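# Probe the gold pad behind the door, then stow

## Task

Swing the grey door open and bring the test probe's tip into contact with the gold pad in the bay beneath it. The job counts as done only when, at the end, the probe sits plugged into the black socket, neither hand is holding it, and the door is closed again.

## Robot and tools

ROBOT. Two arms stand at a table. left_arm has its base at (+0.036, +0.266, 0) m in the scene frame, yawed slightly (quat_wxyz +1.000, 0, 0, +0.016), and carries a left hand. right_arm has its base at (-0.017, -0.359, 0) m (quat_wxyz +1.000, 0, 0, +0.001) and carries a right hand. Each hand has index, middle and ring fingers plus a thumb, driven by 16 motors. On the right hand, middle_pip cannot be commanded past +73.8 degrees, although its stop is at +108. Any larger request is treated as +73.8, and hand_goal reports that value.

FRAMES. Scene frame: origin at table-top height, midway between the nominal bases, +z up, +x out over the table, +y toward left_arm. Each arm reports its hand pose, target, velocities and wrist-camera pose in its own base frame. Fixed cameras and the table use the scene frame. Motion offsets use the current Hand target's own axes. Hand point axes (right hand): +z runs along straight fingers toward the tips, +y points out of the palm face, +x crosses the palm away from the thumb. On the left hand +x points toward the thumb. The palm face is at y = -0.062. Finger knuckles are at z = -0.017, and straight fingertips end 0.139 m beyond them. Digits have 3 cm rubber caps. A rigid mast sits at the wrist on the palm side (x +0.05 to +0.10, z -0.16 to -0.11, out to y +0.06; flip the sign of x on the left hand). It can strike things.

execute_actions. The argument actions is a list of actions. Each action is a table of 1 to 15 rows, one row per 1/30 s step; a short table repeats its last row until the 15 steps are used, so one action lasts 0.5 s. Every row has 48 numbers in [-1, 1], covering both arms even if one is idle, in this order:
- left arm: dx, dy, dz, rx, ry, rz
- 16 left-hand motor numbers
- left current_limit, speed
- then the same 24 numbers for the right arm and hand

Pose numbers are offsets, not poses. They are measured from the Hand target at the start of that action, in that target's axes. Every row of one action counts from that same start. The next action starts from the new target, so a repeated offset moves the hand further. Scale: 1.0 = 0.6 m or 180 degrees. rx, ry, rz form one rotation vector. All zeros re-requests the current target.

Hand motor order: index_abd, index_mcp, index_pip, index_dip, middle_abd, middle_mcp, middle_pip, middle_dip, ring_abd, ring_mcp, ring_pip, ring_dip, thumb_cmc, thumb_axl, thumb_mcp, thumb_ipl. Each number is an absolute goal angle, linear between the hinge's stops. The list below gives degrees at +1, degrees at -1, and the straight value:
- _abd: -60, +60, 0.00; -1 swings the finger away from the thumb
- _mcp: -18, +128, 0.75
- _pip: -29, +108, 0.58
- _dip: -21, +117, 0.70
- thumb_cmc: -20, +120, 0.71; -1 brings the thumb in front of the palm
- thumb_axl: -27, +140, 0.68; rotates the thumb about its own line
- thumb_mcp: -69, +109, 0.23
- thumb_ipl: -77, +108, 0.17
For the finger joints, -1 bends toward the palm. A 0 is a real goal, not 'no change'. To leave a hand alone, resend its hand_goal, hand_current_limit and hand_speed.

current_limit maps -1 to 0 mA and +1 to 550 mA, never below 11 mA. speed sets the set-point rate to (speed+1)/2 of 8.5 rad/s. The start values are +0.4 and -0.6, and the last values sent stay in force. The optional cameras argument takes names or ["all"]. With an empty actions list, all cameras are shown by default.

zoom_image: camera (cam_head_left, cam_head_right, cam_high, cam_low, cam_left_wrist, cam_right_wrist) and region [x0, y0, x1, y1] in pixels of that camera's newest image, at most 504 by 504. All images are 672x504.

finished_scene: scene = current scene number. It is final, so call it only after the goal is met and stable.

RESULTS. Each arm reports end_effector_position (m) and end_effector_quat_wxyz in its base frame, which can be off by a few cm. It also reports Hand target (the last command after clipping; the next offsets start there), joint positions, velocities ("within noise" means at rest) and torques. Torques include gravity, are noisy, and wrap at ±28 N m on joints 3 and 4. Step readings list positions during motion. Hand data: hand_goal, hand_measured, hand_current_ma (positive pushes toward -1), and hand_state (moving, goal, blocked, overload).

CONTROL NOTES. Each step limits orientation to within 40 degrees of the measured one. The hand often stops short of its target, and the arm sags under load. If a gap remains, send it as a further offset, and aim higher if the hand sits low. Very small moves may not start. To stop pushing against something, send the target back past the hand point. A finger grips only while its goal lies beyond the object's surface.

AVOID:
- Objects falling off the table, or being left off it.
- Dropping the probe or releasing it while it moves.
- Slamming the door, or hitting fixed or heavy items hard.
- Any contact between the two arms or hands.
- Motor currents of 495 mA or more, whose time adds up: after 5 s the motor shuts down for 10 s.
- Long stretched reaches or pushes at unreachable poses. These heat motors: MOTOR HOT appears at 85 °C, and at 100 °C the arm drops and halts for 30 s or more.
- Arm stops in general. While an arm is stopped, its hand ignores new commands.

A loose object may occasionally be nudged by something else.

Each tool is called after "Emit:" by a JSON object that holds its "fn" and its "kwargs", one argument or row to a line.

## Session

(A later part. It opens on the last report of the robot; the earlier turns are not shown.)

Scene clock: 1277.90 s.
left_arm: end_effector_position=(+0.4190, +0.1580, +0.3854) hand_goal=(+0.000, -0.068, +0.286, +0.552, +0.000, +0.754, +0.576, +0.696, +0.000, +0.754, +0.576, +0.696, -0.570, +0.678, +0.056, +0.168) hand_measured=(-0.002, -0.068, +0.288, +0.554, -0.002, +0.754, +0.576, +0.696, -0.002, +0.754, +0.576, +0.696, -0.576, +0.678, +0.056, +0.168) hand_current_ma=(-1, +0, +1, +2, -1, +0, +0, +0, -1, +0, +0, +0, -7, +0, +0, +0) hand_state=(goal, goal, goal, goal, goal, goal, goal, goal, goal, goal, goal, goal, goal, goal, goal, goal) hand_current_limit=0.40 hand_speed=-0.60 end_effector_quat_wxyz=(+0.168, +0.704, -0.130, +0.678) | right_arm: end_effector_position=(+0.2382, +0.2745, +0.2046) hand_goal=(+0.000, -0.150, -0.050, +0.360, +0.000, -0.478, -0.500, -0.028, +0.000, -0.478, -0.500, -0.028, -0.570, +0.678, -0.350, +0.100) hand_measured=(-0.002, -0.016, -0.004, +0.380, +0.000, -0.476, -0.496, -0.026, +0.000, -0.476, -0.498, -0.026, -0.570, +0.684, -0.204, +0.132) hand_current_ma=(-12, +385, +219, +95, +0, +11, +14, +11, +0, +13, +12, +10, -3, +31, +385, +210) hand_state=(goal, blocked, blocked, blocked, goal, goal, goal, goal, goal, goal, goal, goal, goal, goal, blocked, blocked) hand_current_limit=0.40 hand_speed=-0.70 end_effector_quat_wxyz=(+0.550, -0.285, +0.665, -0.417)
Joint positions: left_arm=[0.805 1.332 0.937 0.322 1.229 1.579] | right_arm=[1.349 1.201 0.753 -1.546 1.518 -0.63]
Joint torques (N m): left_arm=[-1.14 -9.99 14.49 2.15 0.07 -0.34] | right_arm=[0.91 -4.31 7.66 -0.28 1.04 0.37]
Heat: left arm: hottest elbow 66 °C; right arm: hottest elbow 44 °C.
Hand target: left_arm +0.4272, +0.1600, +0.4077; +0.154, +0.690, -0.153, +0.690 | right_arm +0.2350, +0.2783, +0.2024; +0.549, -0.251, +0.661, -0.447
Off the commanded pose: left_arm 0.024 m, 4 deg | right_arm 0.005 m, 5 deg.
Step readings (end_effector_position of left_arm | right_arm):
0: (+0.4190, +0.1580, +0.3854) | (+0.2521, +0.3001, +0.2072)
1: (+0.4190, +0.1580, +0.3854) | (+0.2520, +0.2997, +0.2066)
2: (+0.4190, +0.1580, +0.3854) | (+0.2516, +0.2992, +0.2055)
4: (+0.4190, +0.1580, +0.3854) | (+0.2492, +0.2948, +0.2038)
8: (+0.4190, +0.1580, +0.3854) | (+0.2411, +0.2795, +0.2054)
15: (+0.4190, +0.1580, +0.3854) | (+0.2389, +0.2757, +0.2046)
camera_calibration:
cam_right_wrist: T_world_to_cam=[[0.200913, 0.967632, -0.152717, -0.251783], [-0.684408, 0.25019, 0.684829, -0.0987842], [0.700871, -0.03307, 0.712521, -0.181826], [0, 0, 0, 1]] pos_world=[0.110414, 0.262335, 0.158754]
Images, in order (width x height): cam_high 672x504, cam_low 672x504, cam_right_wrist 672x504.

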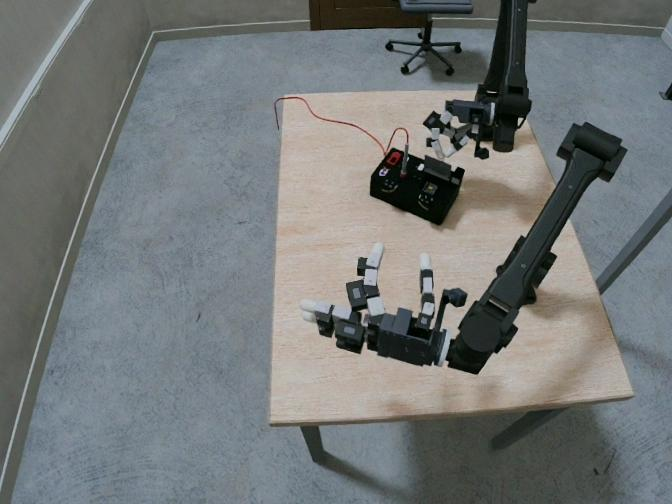

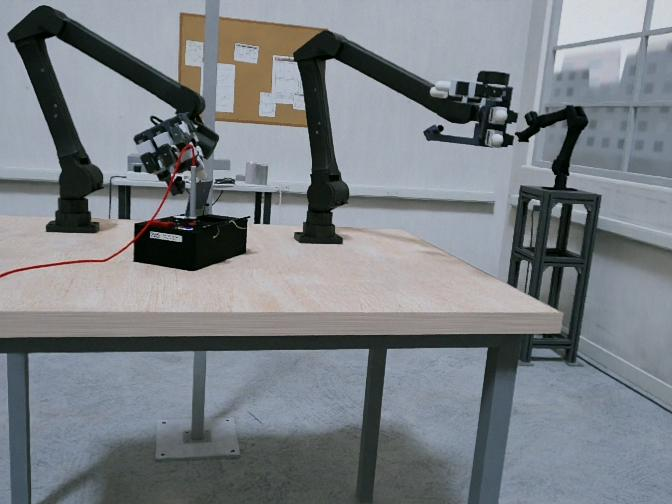

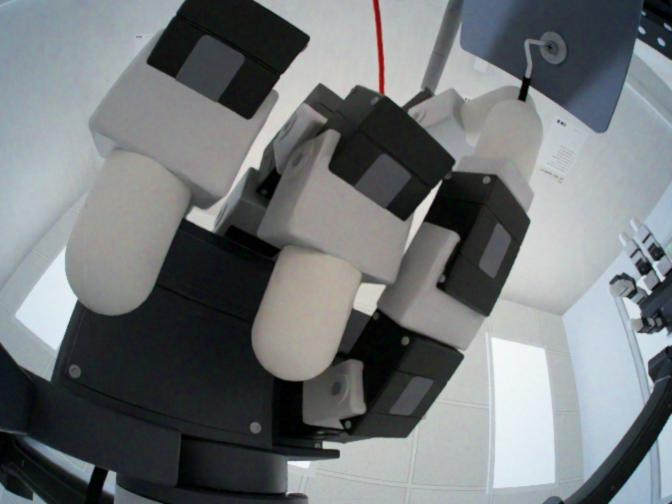

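Emit:
{"fn": "execute_actions", "kwargs": {
  "actions": [
    [[0,0,0,0,0,0,0,-0.068,0.285,0.551,0,0.754,0.576,0.696,0,0.754,0.576,0.696,-0.571,0.678,0.056,0.168,0.4,-0.6,0.0418,-0.0113,-0.0098,0,0,0.0556,0,-0.15,-0.05,0.36,0,-0.479,-0.5,-0.029,0,-0.479,-0.5,-0.029,-0.571,0.678,-0.35,0.1,0.4,-0.7]],
    [[0,0,0,0,0,0,0,-0.068,0.285,0.551,0,0.754,0.576,0.696,0,0.754,0.576,0.696,-0.571,0.678,0.056,0.168,0.4,-0.6,0.0323,-0.0142,-0.0095,0,0,0,0,-0.15,-0.05,0.36,0,-0.479,-0.5,-0.029,0,-0.479,-0.5,-0.029,-0.571,0.678,-0.35,0.1,0.4,-0.7]]
  ],
  "cameras": ["cam_right_wrist", "cam_low", "cam_high"]
}}

Emit:
{"fn": "zoom_image", "kwargs": {
  "camera": "cam_right_wrist",
  "region": [472, 0, 672, 200]
}}

Emit:
{"fn": "zoom_image", "kwargs": {
  "camera": "cam_low",
  "region": [180, 160, 270, 235]
}}

Emit:
{"fn": "zoom_image", "kwargs": {
  "camera": "cam_high",
  "region": [380, 130, 480, 230]
}}

Scene clock: 1296.03 s.
left_arm: end_effector_position=(+0.4190, +0.1580, +0.3854) hand_goal=(+0.000, -0.068, +0.286, +0.552, +0.000, +0.754, +0.576, +0.696, +0.000, +0.754, +0.576, +0.696, -0.570, +0.678, +0.056, +0.168) hand_measured=(-0.002, -0.068, +0.288, +0.554, -0.002, +0.754, +0.576, +0.696, -0.002, +0.754, +0.576, +0.696, -0.576, +0.678, +0.056, +0.168) hand_current_ma=(-1, +0, +1, +2, -1, +0, +0, +0, -1, +0, +0, +0, -7, +0, +0, +0) hand_state=(goal, goal, goal, goal, goal, goal, goal, goal, goal, goal, goal, goal, goal, goal, goal, goal) hand_current_limit=0.40 hand_speed=-0.60 end_effector_quat_wxyz=(+0.168, +0.704, -0.130, +0.678) | right_arm: end_effector_position=(+0.2133, +0.2358, +0.1917) hand_goal=(+0.000, -0.150, -0.050, +0.360, +0.000, -0.478, -0.500, -0.028, +0.000, -0.478, -0.500, -0.028, -0.570, +0.678, -0.350, +0.100) hand_measured=(+0.002, -0.016, -0.004, +0.382, +0.000, -0.476, -0.496, -0.026, +0.000, -0.476, -0.498, -0.026, -0.578, +0.678, -0.204, +0.132) hand_current_ma=(+7, +385, +219, +100, +0, +11, +14, +11, +0, +13, +12, +10, -35, -1, +385, +205) hand_state=(goal, blocked, blocked, blocked, goal, goal, goal, goal, goal, goal, goal, goal, goal, goal, blocked, blocked) hand_current_limit=0.40 hand_speed=-0.70 end_effector_quat_wxyz=(+0.580, -0.239, +0.695, -0.352)
Joint positions: left_arm=[0.805 1.332 0.937 0.322 1.229 1.579] | right_arm=[1.411 1.098 0.602 -1.674 1.475 -0.275]
Joint torques (N m): left_arm=[-1.2 -10.05 14.49 2.14 0.07 -0.33] | right_arm=[0.67 -1.9 7.12 -0.44 0.94 0.47]
Heat: left arm: hottest elbow 66 °C; right arm: hottest elbow 45 °C.
Hand target: left_arm +0.4272, +0.1600, +0.4077; +0.154, +0.690, -0.153, +0.690 | right_arm +0.2097, +0.2388, +0.1898; +0.586, -0.192, +0.680, -0.397
Off the commanded pose: left_arm 0.024 m, 4 deg | right_arm 0.005 m, 8 deg.
joint sent to its limit (right arm) — joint 4 (wrist pitch), lower limit. The joint targets are off in orientation, not in position.
Step readings (end_effector_position of left_arm | right_arm):
0: (+0.4190, +0.1580, +0.3854) | (+0.2382, +0.2746, +0.2046)
1: (+0.4190, +0.1580, +0.3854) | (+0.2381, +0.2743, +0.2041)
2: (+0.4190, +0.1580, +0.3854) | (+0.2376, +0.2738, +0.2032)
4: (+0.4190, +0.1580, +0.3854) | (+0.2349, +0.2703, +0.2011)
8: (+0.4190, +0.1580, +0.3854) | (+0.2286, +0.2577, +0.1992)
15: (+0.4190, +0.1580, +0.3854) | (+0.2257, +0.2543, +0.1980)
16: (+0.4190, +0.1580, +0.3854) | (+0.2254, +0.2538, +0.1978)
17: (+0.4190, +0.1580, +0.3854) | (+0.2247, +0.2531, +0.1970)
19: (+0.4190, +0.1580, +0.3854) | (+0.2226, +0.2503, +0.1958)
23: (+0.4190, +0.1580, +0.3854) | (+0.2178, +0.2426, +0.1937)
30: (+0.4190, +0.1580, +0.3854) | (+0.2138, +0.2365, +0.1919)
camera_calibration:
cam_right_wrist: T_world_to_cam=[[0.184304, 0.982544, 0.0252709, -0.245319], [-0.694208, 0.111931, 0.711018, -0.0675544], [0.695778, -0.148587, 0.702719, -0.12622], [0, 0, 0, 1]] pos_world=[0.0861375, 0.229843, 0.142929]
Images, in order (width x height): cam_high 672x504, cam_low 672x504, cam_right_wrist 672x504.

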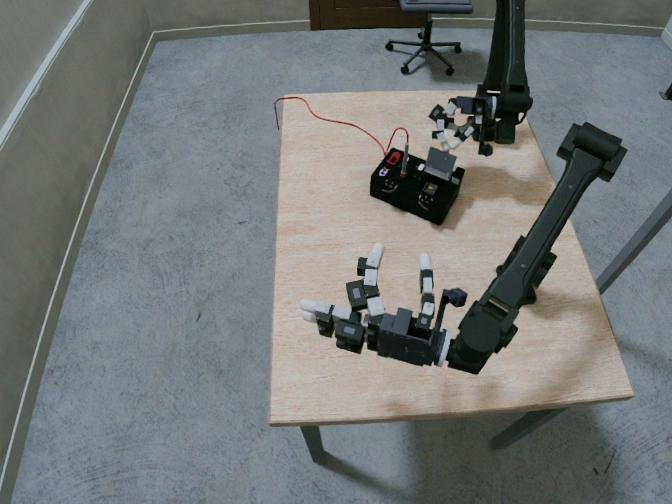

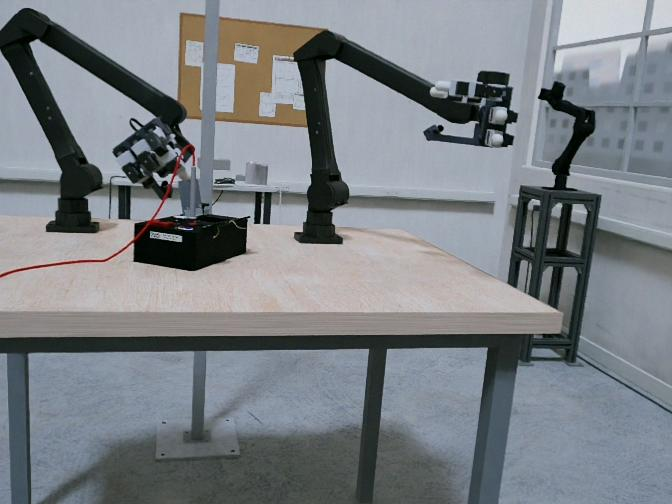

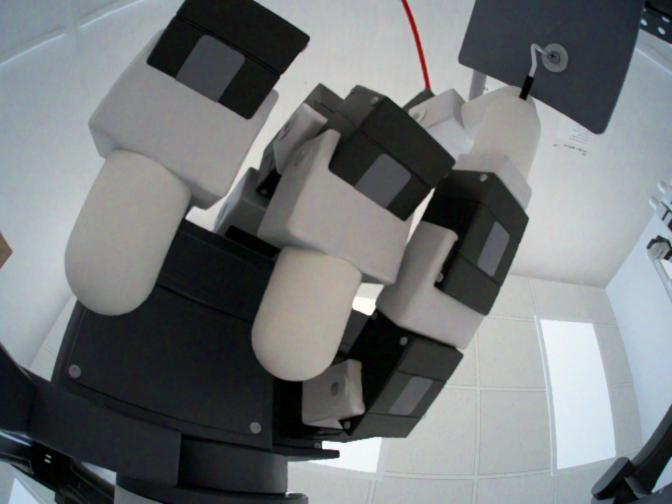

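Scaled by 2.520 from the camera's 672x504 image, which has a finer 960x720 frame.

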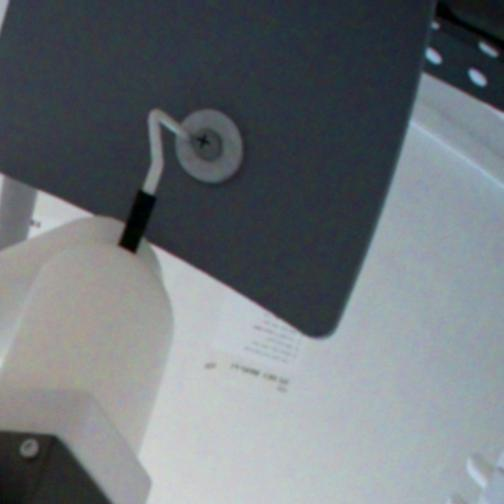

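Scaled by 5.600 from the camera's 672x504 image, which has a finer 960x720 frame.

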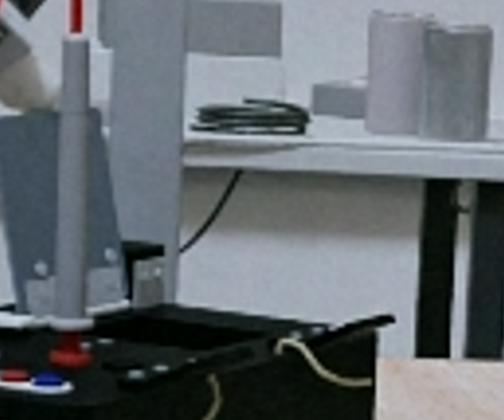

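Scaled by 5.040 from the camera's 672x504 image, which has a finer 960x720 frame.

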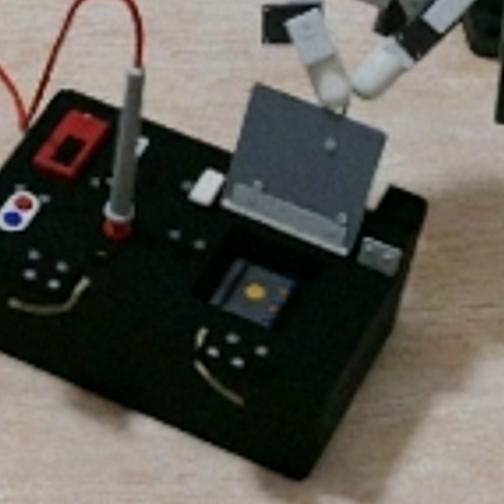

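Emit:
{"fn": "execute_actions", "kwargs": {
  "actions": [
    [[0,0,0,0,0,0,0,-0.068,0.285,0.551,0,0.754,0.576,0.696,0,0.754,0.576,0.696,-0.571,0.678,0.056,0.168,0.4,-0.6,0.0352,-0.0053,-0.0085,0,0,0,0,-0.15,-0.05,0.36,0,-0.479,-0.5,-0.029,0,-0.479,-0.5,-0.029,-0.571,0.678,-0.35,0.1,0.4,-0.7]]
  ],
  "cameras": ["cam_right_wrist", "cam_low", "cam_high", "cam_head_right"]
}}

Emit:
{"fn": "zoom_image", "kwargs": {
  "camera": "cam_right_wrist",
  "region": [472, 0, 672, 200]
}}

Emit:
{"fn": "zoom_image", "kwargs": {
  "camera": "cam_low",
  "region": [150, 140, 270, 235]
}}

Emit:
{"fn": "zoom_image", "kwargs": {
  "camera": "cam_high",
  "region": [380, 130, 480, 230]
}}

Scene clock: 1315.37 s.
left_arm: end_effector_position=(+0.4190, +0.1580, +0.3854) hand_goal=(+0.000, -0.068, +0.286, +0.552, +0.000, +0.754, +0.576, +0.696, +0.000, +0.754, +0.576, +0.696, -0.570, +0.678, +0.056, +0.168) hand_measured=(-0.002, -0.068, +0.288, +0.554, -0.002, +0.754, +0.576, +0.696, -0.002, +0.754, +0.576, +0.696, -0.576, +0.678, +0.056, +0.168) hand_current_ma=(-1, +0, +1, +2, -1, +0, +0, +0, -1, +0, +0, +0, -7, +0, +0, +0) hand_state=(goal, goal, goal, goal, goal, goal, goal, goal, goal, goal, goal, goal, goal, goal, goal, goal) hand_current_limit=0.40 hand_speed=-0.60 end_effector_quat_wxyz=(+0.168, +0.704, -0.130, +0.678) | right_arm: end_effector_position=(+0.2066, +0.2258, +0.1839) hand_goal=(+0.000, -0.150, -0.050, +0.360, +0.000, -0.478, -0.500, -0.028, +0.000, -0.478, -0.500, -0.028, -0.570, +0.678, -0.350, +0.100) hand_measured=(+0.024, -0.014, -0.004, +0.384, +0.000, -0.476, -0.496, -0.026, +0.000, -0.476, -0.498, -0.026, -0.582, +0.674, -0.280, +0.114) hand_current_ma=(+101, +385, +219, +115, +0, +11, +14, +11, +0, +13, +12, +10, -59, -22, +385, +93) hand_state=(blocked, blocked, blocked, blocked, goal, goal, goal, goal, goal, goal, goal, goal, goal, goal, blocked, goal) hand_current_limit=0.40 hand_speed=-0.70 end_effector_quat_wxyz=(+0.586, -0.230, +0.702, -0.335)
Joint positions: left_arm=[0.805 1.332 0.937 0.322 1.229 1.579] | right_arm=[1.432 1.071 0.555 -1.674 1.461 -0.214]
Joint torques (N m): left_arm=[-1.2 -10.05 14.49 2.14 0.07 -0.34] | right_arm=[1.73 -2.9 6.19 -0.69 0.53 0.08]
Heat: left arm: hottest elbow 66 °C; right arm: hottest elbow 45 °C.
Hand target: left_arm +0.4272, +0.1600, +0.4077; +0.154, +0.690, -0.153, +0.690 | right_arm +0.1991, +0.2231, +0.1786; +0.586, -0.193, +0.680, -0.397
Off the commanded pose: left_arm 0.024 m, 4 deg | right_arm 0.010 m, 9 deg.
joint sent to its limit (right arm) — joint 4 (wrist pitch), lower limit. The joint targets are off in orientation, not in position.
Step readings (end_effector_position of left_arm | right_arm):
0: (+0.4190, +0.1580, +0.3854) | (+0.2133, +0.2358, +0.1917)
1: (+0.4190, +0.1580, +0.3854) | (+0.2132, +0.2356, +0.1914)
2: (+0.4190, +0.1580, +0.3854) | (+0.2127, +0.2353, +0.1906)
4: (+0.4190, +0.1580, +0.3854) | (+0.2114, +0.2330, +0.1886)
8: (+0.4190, +0.1580, +0.3854) | (+0.2079, +0.2270, +0.1850)
15: (+0.4190, +0.1580, +0.3854) | (+0.2068, +0.2258, +0.1840)
camera_calibration:
cam_right_wrist: T_world_to_cam=[[0.176761, 0.982048, 0.0658584, -0.239855], [-0.693622, 0.0768145, 0.716232, -0.0587764], [0.698315, -0.172283, 0.694748, -0.111283], [0, 0, 0, 1]] pos_world=[0.0793393, 0.220892, 0.135208]
Images, in order (width x height): cam_head_right 672x504, cam_high 672x504, cam_low 672x504, cam_right_wrist 672x504.

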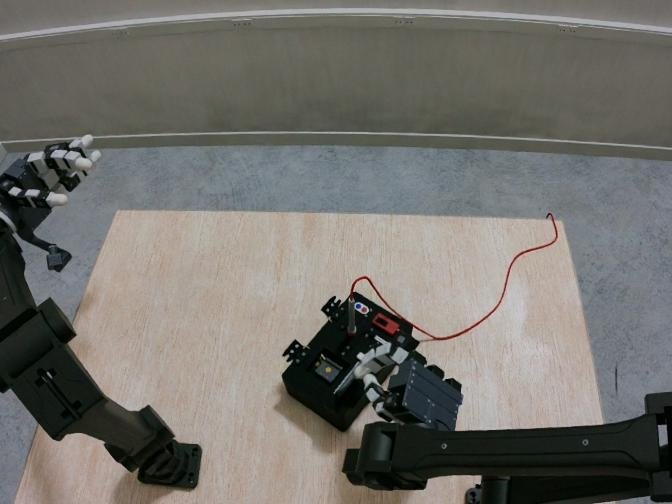

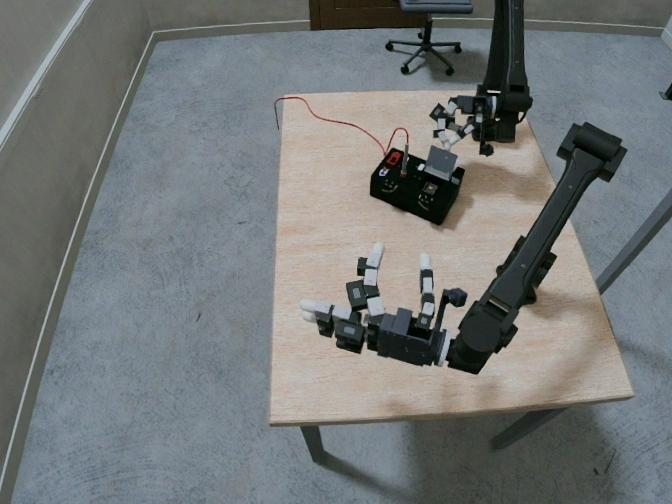

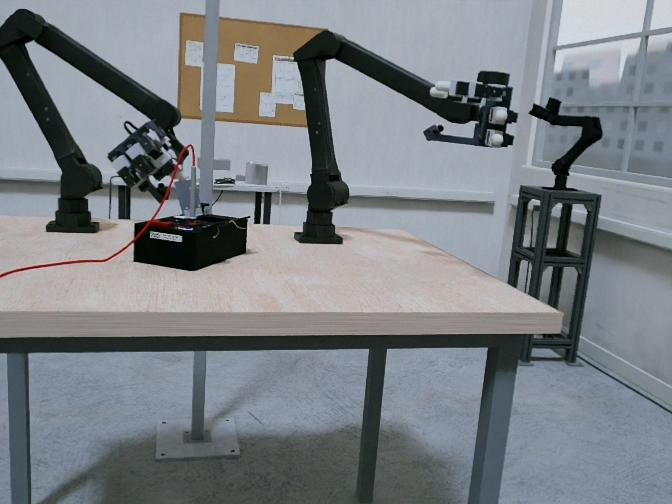

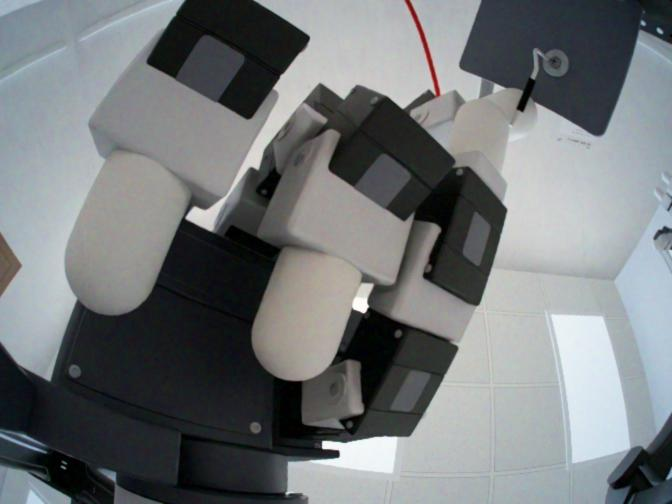

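Scaled by 2.520 from the camera's 672x504 image, which has a finer 960x720 frame.

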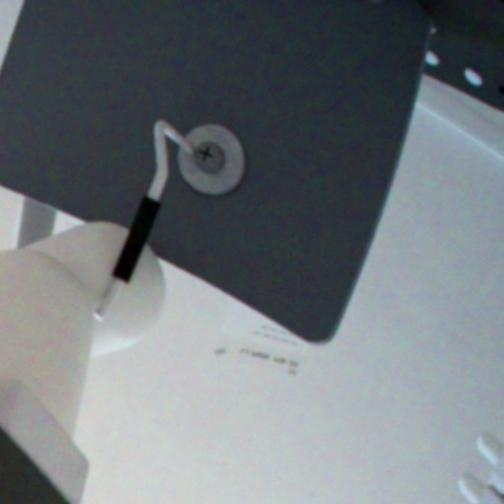

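Scaled by 4.200 from the camera's 672x504 image, which has a finer 960x720 frame.

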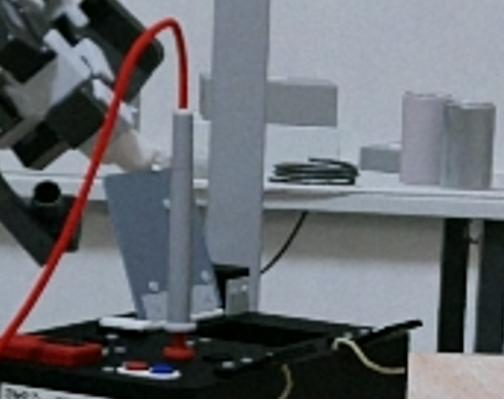

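Scaled by 5.040 from the camera's 672x504 image, which has a finer 960x720 frame.

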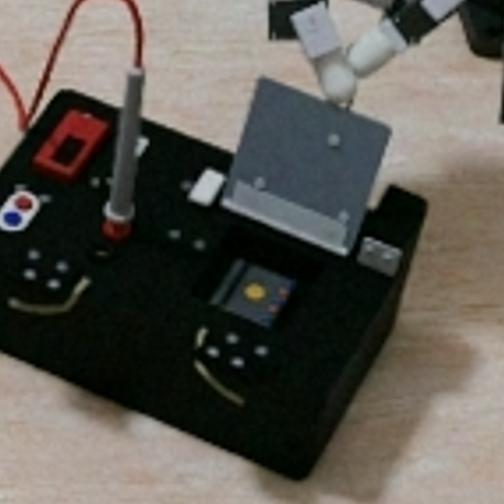

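Emit:
{"fn": "execute_actions", "kwargs": {
  "actions": [
    [[0,0,0,0,0,0,0,-0.068,0.285,0.551,0,0.754,0.576,0.696,0,0.754,0.576,0.696,-0.571,0.678,0.056,0.168,0.4,-0.6,0,0,0,0,0,0,0,0.068,0.022,0.435,0,-0.479,-0.5,-0.029,0,-0.479,-0.5,-0.029,-0.571,0.678,0.0,0.168,0.4,-0.6]],
    [[0,0,0,0,0,0,0,-0.068,0.285,0.551,0,0.754,0.576,0.696,0,0.754,0.576,0.696,-0.571,0.678,0.056,0.168,0.4,-0.6,0,0,0,0,0,0,0,0.068,0.022,0.435,0,-0.479,-0.5,-0.029,0,-0.479,-0.5,-0.029,-0.571,0.678,0.0,0.168,0.4,-0.6]]
  ],
  "cameras": ["cam_right_wrist", "cam_low", "cam_high"]
}}

Emit:
{"fn": "zoom_image", "kwargs": {
  "camera": "cam_right_wrist",
  "region": [472, 0, 672, 200]
}}

Emit:
{"fn": "zoom_image", "kwargs": {
  "camera": "cam_high",
  "region": [380, 110, 500, 230]
}}

Scene clock: 1323.80 s.
left_arm: end_effector_position=(+0.4190, +0.1580, +0.3854) hand_goal=(+0.000, -0.068, +0.286, +0.552, +0.000, +0.754, +0.576, +0.696, +0.000, +0.754, +0.576, +0.696, -0.570, +0.678, +0.056, +0.168) hand_measured=(-0.002, -0.068, +0.288, +0.554, -0.002, +0.754, +0.576, +0.696, -0.002, +0.754, +0.576, +0.696, -0.576, +0.678, +0.056, +0.168) hand_current_ma=(-1, +0, +1, +2, -1, +0, +0, +0, -1, +0, +0, +0, -7, +0, +0, +0) hand_state=(goal, goal, goal, goal, goal, goal, goal, goal, goal, goal, goal, goal, goal, goal, goal, goal) hand_current_limit=0.40 hand_speed=-0.60 end_effector_quat_wxyz=(+0.168, +0.704, -0.130, +0.678) | right_arm: end_effector_position=(+0.2041, +0.2278, +0.1849) hand_goal=(+0.000, +0.068, +0.022, +0.436, +0.000, -0.478, -0.500, -0.028, +0.000, -0.478, -0.500, -0.028, -0.570, +0.678, +0.000, +0.168) hand_measured=(+0.022, +0.032, +0.002, +0.406, +0.000, -0.476, -0.496, -0.026, +0.000, -0.476, -0.498, -0.026, -0.582, +0.674, -0.002, +0.166) hand_current_ma=(+89, -183, -88, -145, +0, +11, +14, +11, +0, +13, +12, +10, -58, -22, -8, -9) hand_state=(blocked, blocked, goal, blocked, goal, goal, goal, goal, goal, goal, goal, goal, goal, goal, goal, goal) hand_current_limit=0.40 hand_speed=-0.60 end_effector_quat_wxyz=(+0.588, -0.231, +0.701, -0.329)
Joint positions: left_arm=[0.805 1.332 0.937 0.322 1.229 1.579] | right_arm=[1.443 1.066 0.555 -1.674 1.459 -0.213]
Joint torques (N m): left_arm=[-1.2 -10.05 14.5 2.17 0.06 -0.34] | right_arm=[1.38 -2.49 6.37 -0.61 0.57 0.06]
Heat: left arm: hottest elbow 67 °C; right arm: hottest elbow 44 °C.
Hand target: left_arm +0.4272, +0.1600, +0.4077; +0.154, +0.690, -0.153, +0.690 | right_arm +0.1991, +0.2231, +0.1786; +0.586, -0.192, +0.680, -0.397
Off the commanded pose: left_arm 0.024 m, 4 deg | right_arm 0.009 m, 9 deg.
joint sent to its limit (right arm) — joint 4 (wrist pitch), lower limit. The joint targets are off in orientation, not in position.
Step readings (end_effector_position of left_arm | right_arm):
0: (+0.4190, +0.1580, +0.3854) | (+0.2066, +0.2258, +0.1839)
1: (+0.4190, +0.1580, +0.3854) | (+0.2066, +0.2258, +0.1839)
2: (+0.4190, +0.1580, +0.3854) | (+0.2065, +0.2259, +0.1841)
4: (+0.4190, +0.1580, +0.3854) | (+0.2056, +0.2264, +0.1847)
8: (+0.4190, +0.1580, +0.3854) | (+0.2041, +0.2278, +0.1849)
15: (+0.4190, +0.1580, +0.3854) | (+0.2041, +0.2278, +0.1849)
16: (+0.4190, +0.1580, +0.3854) | (+0.2041, +0.2278, +0.1849)
17: (+0.4190, +0.1580, +0.3854) | (+0.2041, +0.2278, +0.1849)
19: (+0.4190, +0.1580, +0.3854) | (+0.2041, +0.2278, +0.1849)
23: (+0.4190, +0.1580, +0.3854) | (+0.2041, +0.2278, +0.1849)
30: (+0.4190, +0.1580, +0.3854) | (+0.2041, +0.2278, +0.1849)
camera_calibration:
cam_right_wrist: T_world_to_cam=[[0.16654, 0.983439, 0.071497, -0.240657], [-0.694271, 0.0654638, 0.71673, -0.0587907], [0.70018, -0.169002, 0.693676, -0.110803], [0, 0, 0, 1]] pos_world=[0.0768444, 0.221794, 0.136205]
Images, in order (width x height): cam_high 672x504, cam_low 672x504, cam_right_wrist 672x504.

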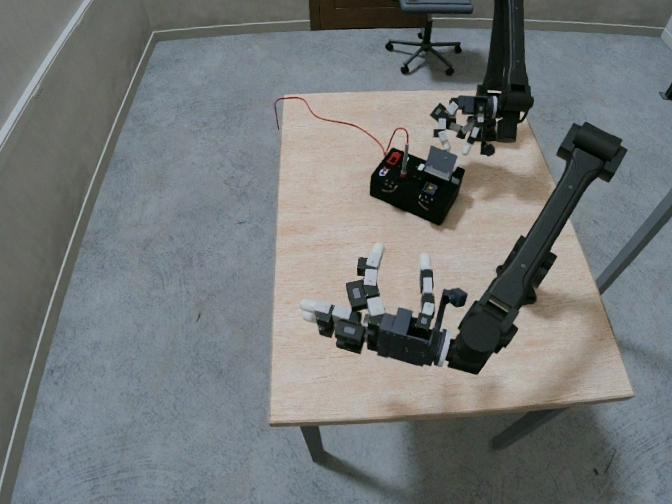

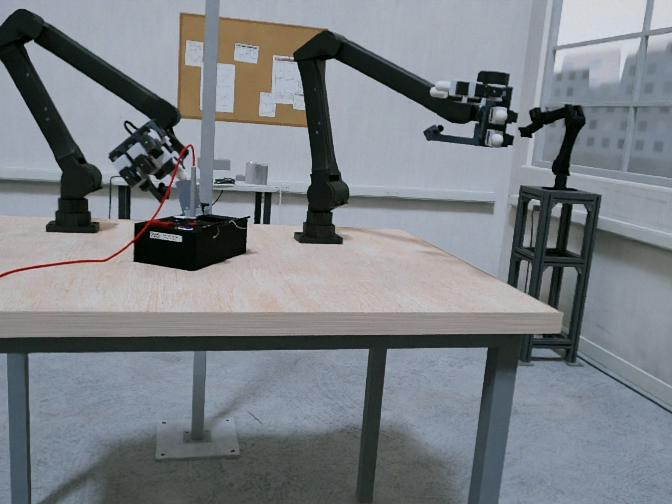

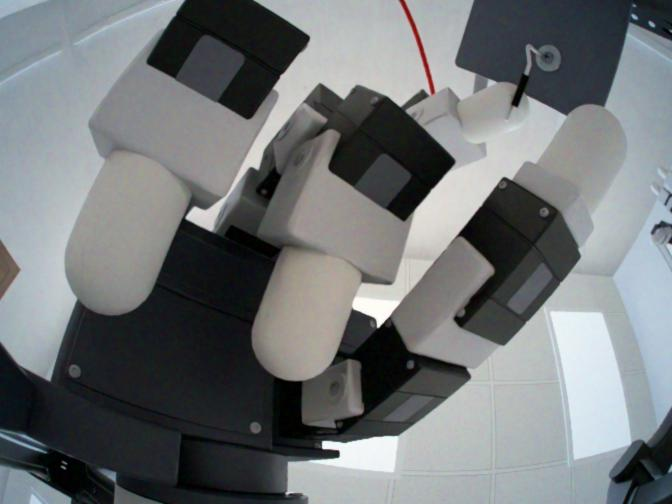

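Scaled by 2.520 from the camera's 672x504 image, which has a finer 960x720 frame.

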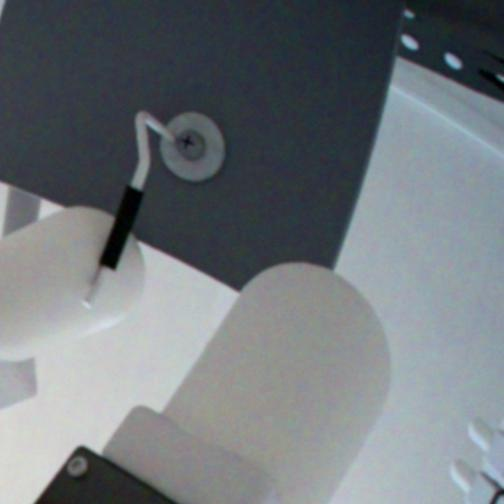

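Scaled by 4.200 from the camera's 672x504 image, which has a finer 960x720 frame.

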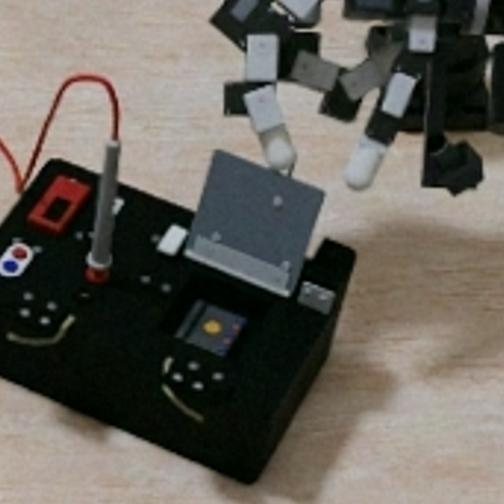

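Emit:
{"fn": "execute_actions", "kwargs": {
  "actions": [
    [[0,0,0,0,0,0,0,-0.068,0.285,0.551,0,0.754,0.576,0.696,0,0.754,0.576,0.696,-0.571,0.678,0.056,0.168,0.4,-0.6,-0.014,-0.04,0,0,0,0,0,0.068,0.022,0.435,0,-0.479,-0.5,-0.029,0,-0.479,-0.5,-0.029,-0.571,0.678,0.0,0.168,0.4,-0.6]],
    [[0,0,0,0,0,0,0,-0.068,0.285,0.551,0,0.754,0.576,0.696,0,0.754,0.576,0.696,-0.571,0.678,0.056,0.168,0.4,-0.6,0,-0.04,0,0,0,0,0,0.068,0.022,0.435,0,-0.479,-0.5,-0.029,0,-0.479,-0.5,-0.029,-0.571,0.678,0.0,0.168,0.4,-0.6]]
  ],
  "cameras": ["cam_right_wrist", "cam_low", "cam_high"]
}}

Emit:
{"fn": "zoom_image", "kwargs": {
  "camera": "cam_high",
  "region": [380, 110, 500, 230]
}}

Emit:
{"fn": "zoom_image", "kwargs": {
  "camera": "cam_low",
  "region": [150, 140, 270, 235]
}}

Scene clock: 1337.30 s.
left_arm: end_effector_position=(+0.4190, +0.1580, +0.3854) hand_goal=(+0.000, -0.068, +0.286, +0.552, +0.000, +0.754, +0.576, +0.696, +0.000, +0.754, +0.576, +0.696, -0.570, +0.678, +0.056, +0.168) hand_measured=(-0.002, -0.068, +0.288, +0.554, -0.002, +0.754, +0.576, +0.696, -0.002, +0.754, +0.576, +0.696, -0.576, +0.678, +0.056, +0.168) hand_current_ma=(-1, +0, +1, +2, -1, +0, +0, +0, -1, +0, +0, +0, -7, +0, +0, +0) hand_state=(goal, goal, goal, goal, goal, goal, goal, goal, goal, goal, goal, goal, goal, goal, goal, goal) hand_current_limit=0.40 hand_speed=-0.60 end_effector_quat_wxyz=(+0.168, +0.704, -0.130, +0.678) | right_arm: end_effector_position=(+0.1959, +0.1999, +0.2192) hand_goal=(+0.000, +0.068, +0.022, +0.436, +0.000, -0.478, -0.500, -0.028, +0.000, -0.478, -0.500, -0.028, -0.570, +0.678, +0.000, +0.168) hand_measured=(+0.000, +0.060, +0.020, +0.434, +0.000, -0.476, -0.496, -0.026, +0.000, -0.476, -0.498, -0.026, -0.582, +0.674, -0.002, +0.166) hand_current_ma=(+1, -41, -11, -13, +0, +11, +14, +11, +0, +13, +12, +10, -58, -22, -8, -9) hand_state=(goal, goal, goal, goal, goal, goal, goal, goal, goal, goal, goal, goal, goal, goal, goal, goal) hand_current_limit=0.40 hand_speed=-0.60 end_effector_quat_wxyz=(+0.589, -0.253, +0.696, -0.324)
Joint positions: left_arm=[0.805 1.332 0.937 0.322 1.229 1.579] | right_arm=[1.454 0.819 0.554 -1.676 1.468 -0.48]
Joint torques (N m): left_arm=[-1.2 -10.05 14.5 2.17 0.07 -0.34] | right_arm=[0.91 -1.55 8.38 -0.2 1.11 0.03]
Heat: left arm: hottest elbow 67 °C; right arm: hottest elbow 44 °C.
Hand target: left_arm +0.4272, +0.1600, +0.4077; +0.154, +0.690, -0.153, +0.690 | right_arm +0.1913, +0.1999, +0.2208; +0.586, -0.193, +0.680, -0.397
Off the commanded pose: left_arm 0.024 m, 4 deg | right_arm 0.005 m, 11 deg.
joint sent to its limit (right arm) — joint 4 (wrist pitch), lower limit. The joint targets are off in orientation, not in position.
Step readings (end_effector_position of left_arm | right_arm):
0: (+0.4190, +0.1580, +0.3854) | (+0.2041, +0.2278, +0.1849)
1: (+0.4190, +0.1580, +0.3854) | (+0.2041, +0.2277, +0.1851)
2: (+0.4190, +0.1580, +0.3854) | (+0.2039, +0.2272, +0.1857)
4: (+0.4190, +0.1580, +0.3854) | (+0.2033, +0.2245, +0.1886)
8: (+0.4190, +0.1580, +0.3854) | (+0.2021, +0.2185, +0.1999)
15: (+0.4190, +0.1580, +0.3854) | (+0.2010, +0.2149, +0.2021)
16: (+0.4190, +0.1580, +0.3854) | (+0.2009, +0.2148, +0.2019)
17: (+0.4190, +0.1580, +0.3854) | (+0.2007, +0.2141, +0.2022)
19: (+0.4190, +0.1580, +0.3854) | (+0.2002, +0.2113, +0.2062)
23: (+0.4190, +0.1580, +0.3854) | (+0.1988, +0.2040, +0.2184)
30: (+0.4190, +0.1580, +0.3854) | (+0.1965, +0.2006, +0.2208)
camera_calibration:
cam_right_wrist: T_world_to_cam=[[0.128344, 0.990506, 0.0492413, -0.203433], [-0.690291, 0.0535735, 0.721546, -0.0866544], [0.712058, -0.126597, 0.690614, -0.143754], [0, 0, 0, 1]] pos_world=[0.0686539, 0.187945, 0.171821]
Images, in order (width x height): cam_high 672x504, cam_low 672x504, cam_right_wrist 672x504.

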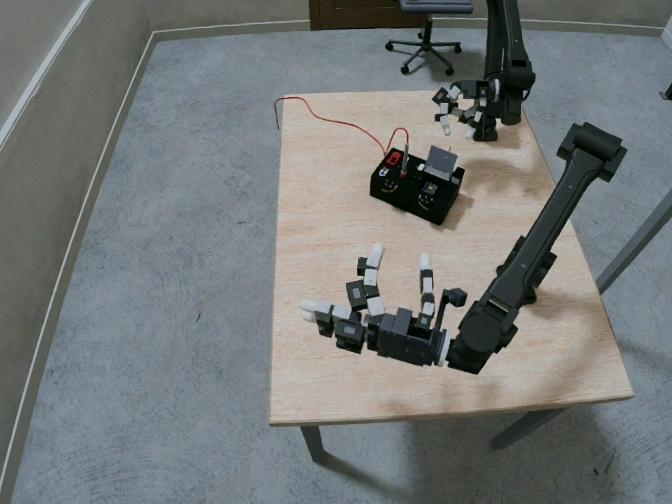

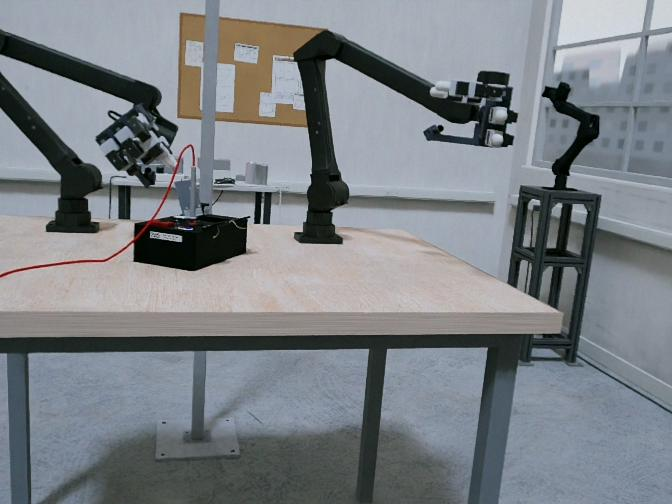

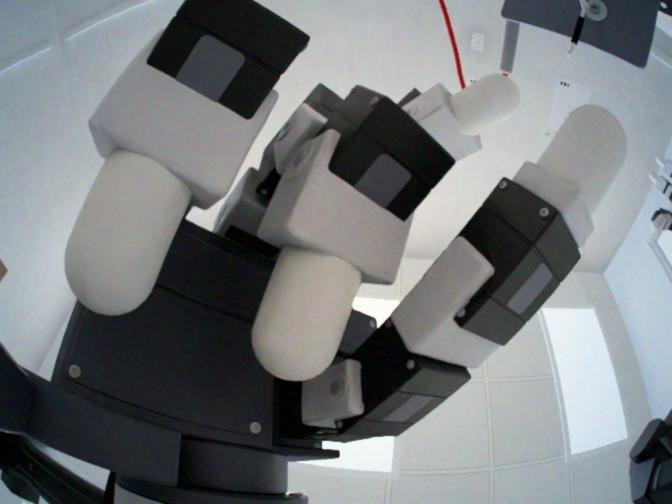

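Scaled by 4.200 from the camera's 672x504 image, which has a finer 960x720 frame.

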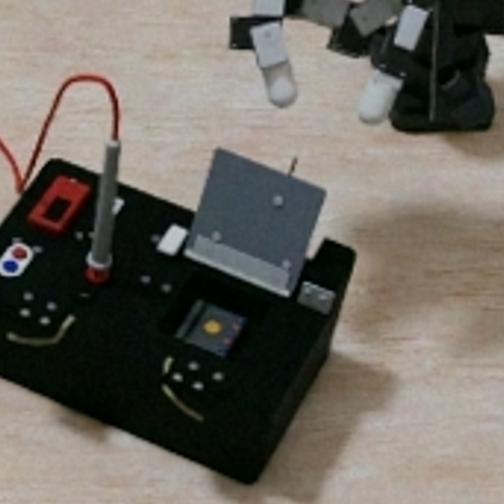

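Scaled by 4.200 from the camera's 672x504 image, which has a finer 960x720 frame.

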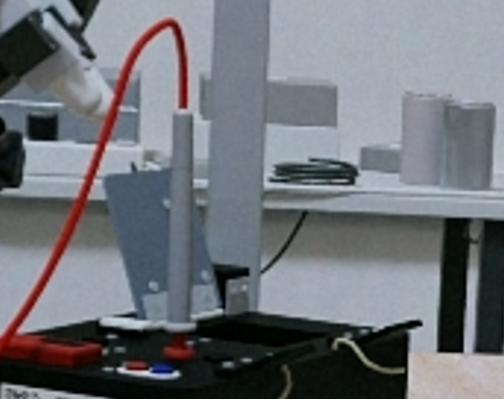

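Emit:
{"fn": "execute_actions", "kwargs": {
  "actions": [
    [[0,0,0,0,0,0,0,-0.068,0.285,0.551,0,0.754,0.576,0.696,0,0.754,0.576,0.696,-0.571,0.678,0.056,0.168,0.4,-0.6,-0.0783,-0.0497,-0.004,0,0,0,0,0.068,0.022,0.435,0,-0.479,-0.5,-0.029,0,-0.479,-0.5,-0.029,-0.571,0.678,0.0,0.168,0.4,-0.6]],
    [[0,0,0,0,0,0,0,-0.068,0.285,0.551,0,0.754,0.576,0.696,0,0.754,0.576,0.696,-0.571,0.678,0.056,0.168,0.4,-0.6,-0.0783,-0.0497,-0.004,0,0,0,0,0.068,0.022,0.435,0,-0.479,-0.5,-0.029,0,-0.479,-0.5,-0.029,-0.571,0.678,0.0,0.168,0.4,-0.6]],
    [[0,0,0,0,0,0,0,-0.068,0.285,0.551,0,0.754,0.576,0.696,0,0.754,0.576,0.696,-0.571,0.678,0.056,0.168,0.4,-0.6,-0.0783,-0.0497,-0.004,0,0,0,0,0.068,0.022,0.435,0,-0.479,-0.5,-0.029,0,-0.479,-0.5,-0.029,-0.571,0.678,0.0,0.168,0.4,-0.6]]
  ],
  "cameras": ["cam_head_left", "cam_head_right"]
}}

Emit:
{"fn": "zoom_image", "kwargs": {
  "camera": "cam_head_left",
  "region": [290, 270, 440, 440]
}}

Emit:
{"fn": "zoom_image", "kwargs": {
  "camera": "cam_head_right",
  "region": [270, 270, 430, 440]
}}

Scene clock: 1440.77 s.
left_arm: end_effector_position=(+0.4190, +0.1580, +0.3854) hand_goal=(+0.000, -0.068, +0.286, +0.552, +0.000, +0.754, +0.576, +0.696, +0.000, +0.754, +0.576, +0.696, -0.570, +0.678, +0.056, +0.168) hand_measured=(-0.002, -0.068, +0.288, +0.554, -0.002, +0.754, +0.576, +0.696, -0.002, +0.754, +0.576, +0.696, -0.576, +0.678, +0.056, +0.168) hand_current_ma=(-1, +0, +1, +2, -1, +0, +0, +0, -1, +0, +0, +0, -7, +0, +0, +0) hand_state=(goal, goal, goal, goal, goal, goal, goal, goal, goal, goal, goal, goal, goal, goal, goal, goal) hand_current_limit=0.40 hand_speed=-0.60 end_effector_quat_wxyz=(+0.168, +0.704, -0.130, +0.678) | right_arm: end_effector_position=(+0.2019, +0.2444, +0.3667) hand_goal=(+0.000, +0.068, +0.022, +0.436, +0.000, -0.478, -0.500, -0.028, +0.000, -0.478, -0.500, -0.028, -0.570, +0.678, +0.000, +0.168) hand_measured=(+0.000, +0.060, +0.020, +0.434, +0.000, -0.476, -0.496, -0.026, +0.000, -0.476, -0.498, -0.026, -0.582, +0.674, -0.002, +0.166) hand_current_ma=(-2, -41, -11, -13, +0, +11, +14, +11, +0, +13, +12, +10, -54, -19, -7, -9) hand_state=(goal, goal, goal, goal, goal, goal, goal, goal, goal, goal, goal, goal, goal, goal, goal, goal) hand_current_limit=0.40 hand_speed=-0.60 end_effector_quat_wxyz=(+0.610, -0.265, +0.670, -0.329)
Joint positions: left_arm=[0.805 1.332 0.937 0.322 1.229 1.579] | right_arm=[1.454 0.824 0.937 -1.679 1.532 -0.876]
Joint torques (N m): left_arm=[-1.2 -9.99 14.5 2.14 0.07 -0.34] | right_arm=[0.97 -1.03 12.27 0.53 1.18 0.02]
Heat: left arm: hottest elbow 68 °C; right arm: hottest elbow 45 °C.
Hand target: left_arm +0.4272, +0.1600, +0.4077; +0.154, +0.690, -0.153, +0.690 | right_arm +0.2001, +0.2500, +0.3798; +0.586, -0.193, +0.680, -0.397
Off the commanded pose: left_arm 0.024 m, 4 deg | right_arm 0.015 m, 12 deg.
joint sent to its limit (right arm) — joint 4 (wrist pitch), lower limit. The joint targets are off in orientation, not in position.
Step readings (end_effector_position of left_arm | right_arm):
0: (+0.4190, +0.1580, +0.3854) | (+0.1959, +0.1998, +0.2192)
1: (+0.4190, +0.1580, +0.3854) | (+0.1959, +0.1998, +0.2192)
2: (+0.4190, +0.1580, +0.3854) | (+0.1959, +0.1995, +0.2195)
4: (+0.4190, +0.1580, +0.3854) | (+0.1958, +0.2004, +0.2243)
8: (+0.4190, +0.1580, +0.3854) | (+0.1968, +0.2086, +0.2493)
15: (+0.4190, +0.1580, +0.3854) | (+0.1971, +0.2115, +0.2602)
16: (+0.4190, +0.1580, +0.3854) | (+0.1970, +0.2114, +0.2602)
17: (+0.4190, +0.1580, +0.3854) | (+0.1970, +0.2115, +0.2611)
19: (+0.4190, +0.1580, +0.3854) | (+0.1973, +0.2149, +0.2712)
23: (+0.4190, +0.1580, +0.3854) | (+0.1989, +0.2257, +0.3051)
30: (+0.4190, +0.1580, +0.3854) | (+0.1993, +0.2277, +0.3154)
31: (+0.4190, +0.1580, +0.3854) | (+0.1992, +0.2275, +0.3153)
32: (+0.4190, +0.1580, +0.3854) | (+0.1992, +0.2277, +0.3163)
34: (+0.4190, +0.1580, +0.3854) | (+0.1996, +0.2309, +0.3266)
38: (+0.4190, +0.1580, +0.3854) | (+0.2011, +0.2395, +0.3607)
45: (+0.4190, +0.1580, +0.3854) | (+0.2018, +0.2434, +0.3694)
Images, in order (width x height): cam_head_left 672x504, cam_head_right 672x504.

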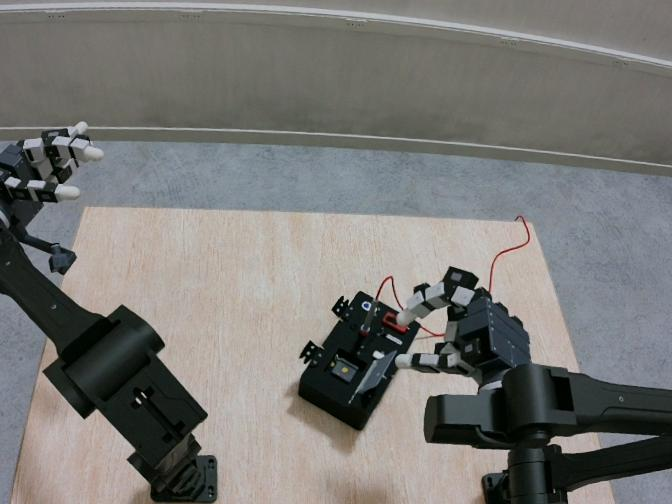

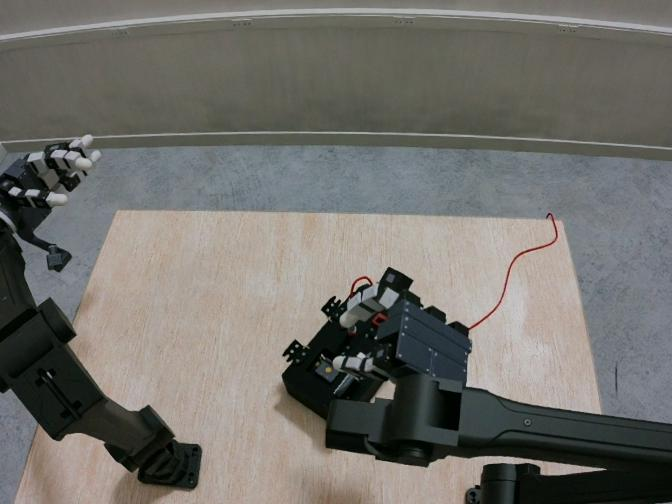

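Scaled by 2.965 from the camera's 672x504 image, which has a finer 960x720 frame.

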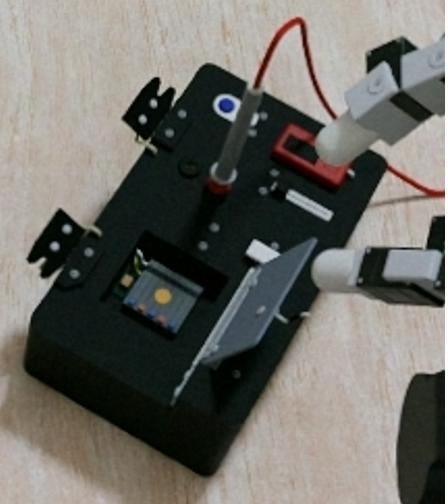

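Scaled by 2.965 from the camera's 672x504 image, which has a finer 960x720 frame.

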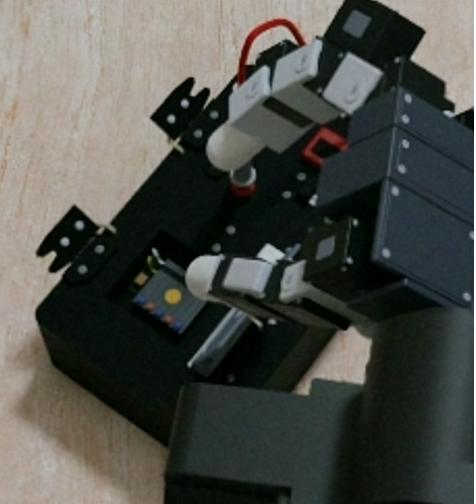

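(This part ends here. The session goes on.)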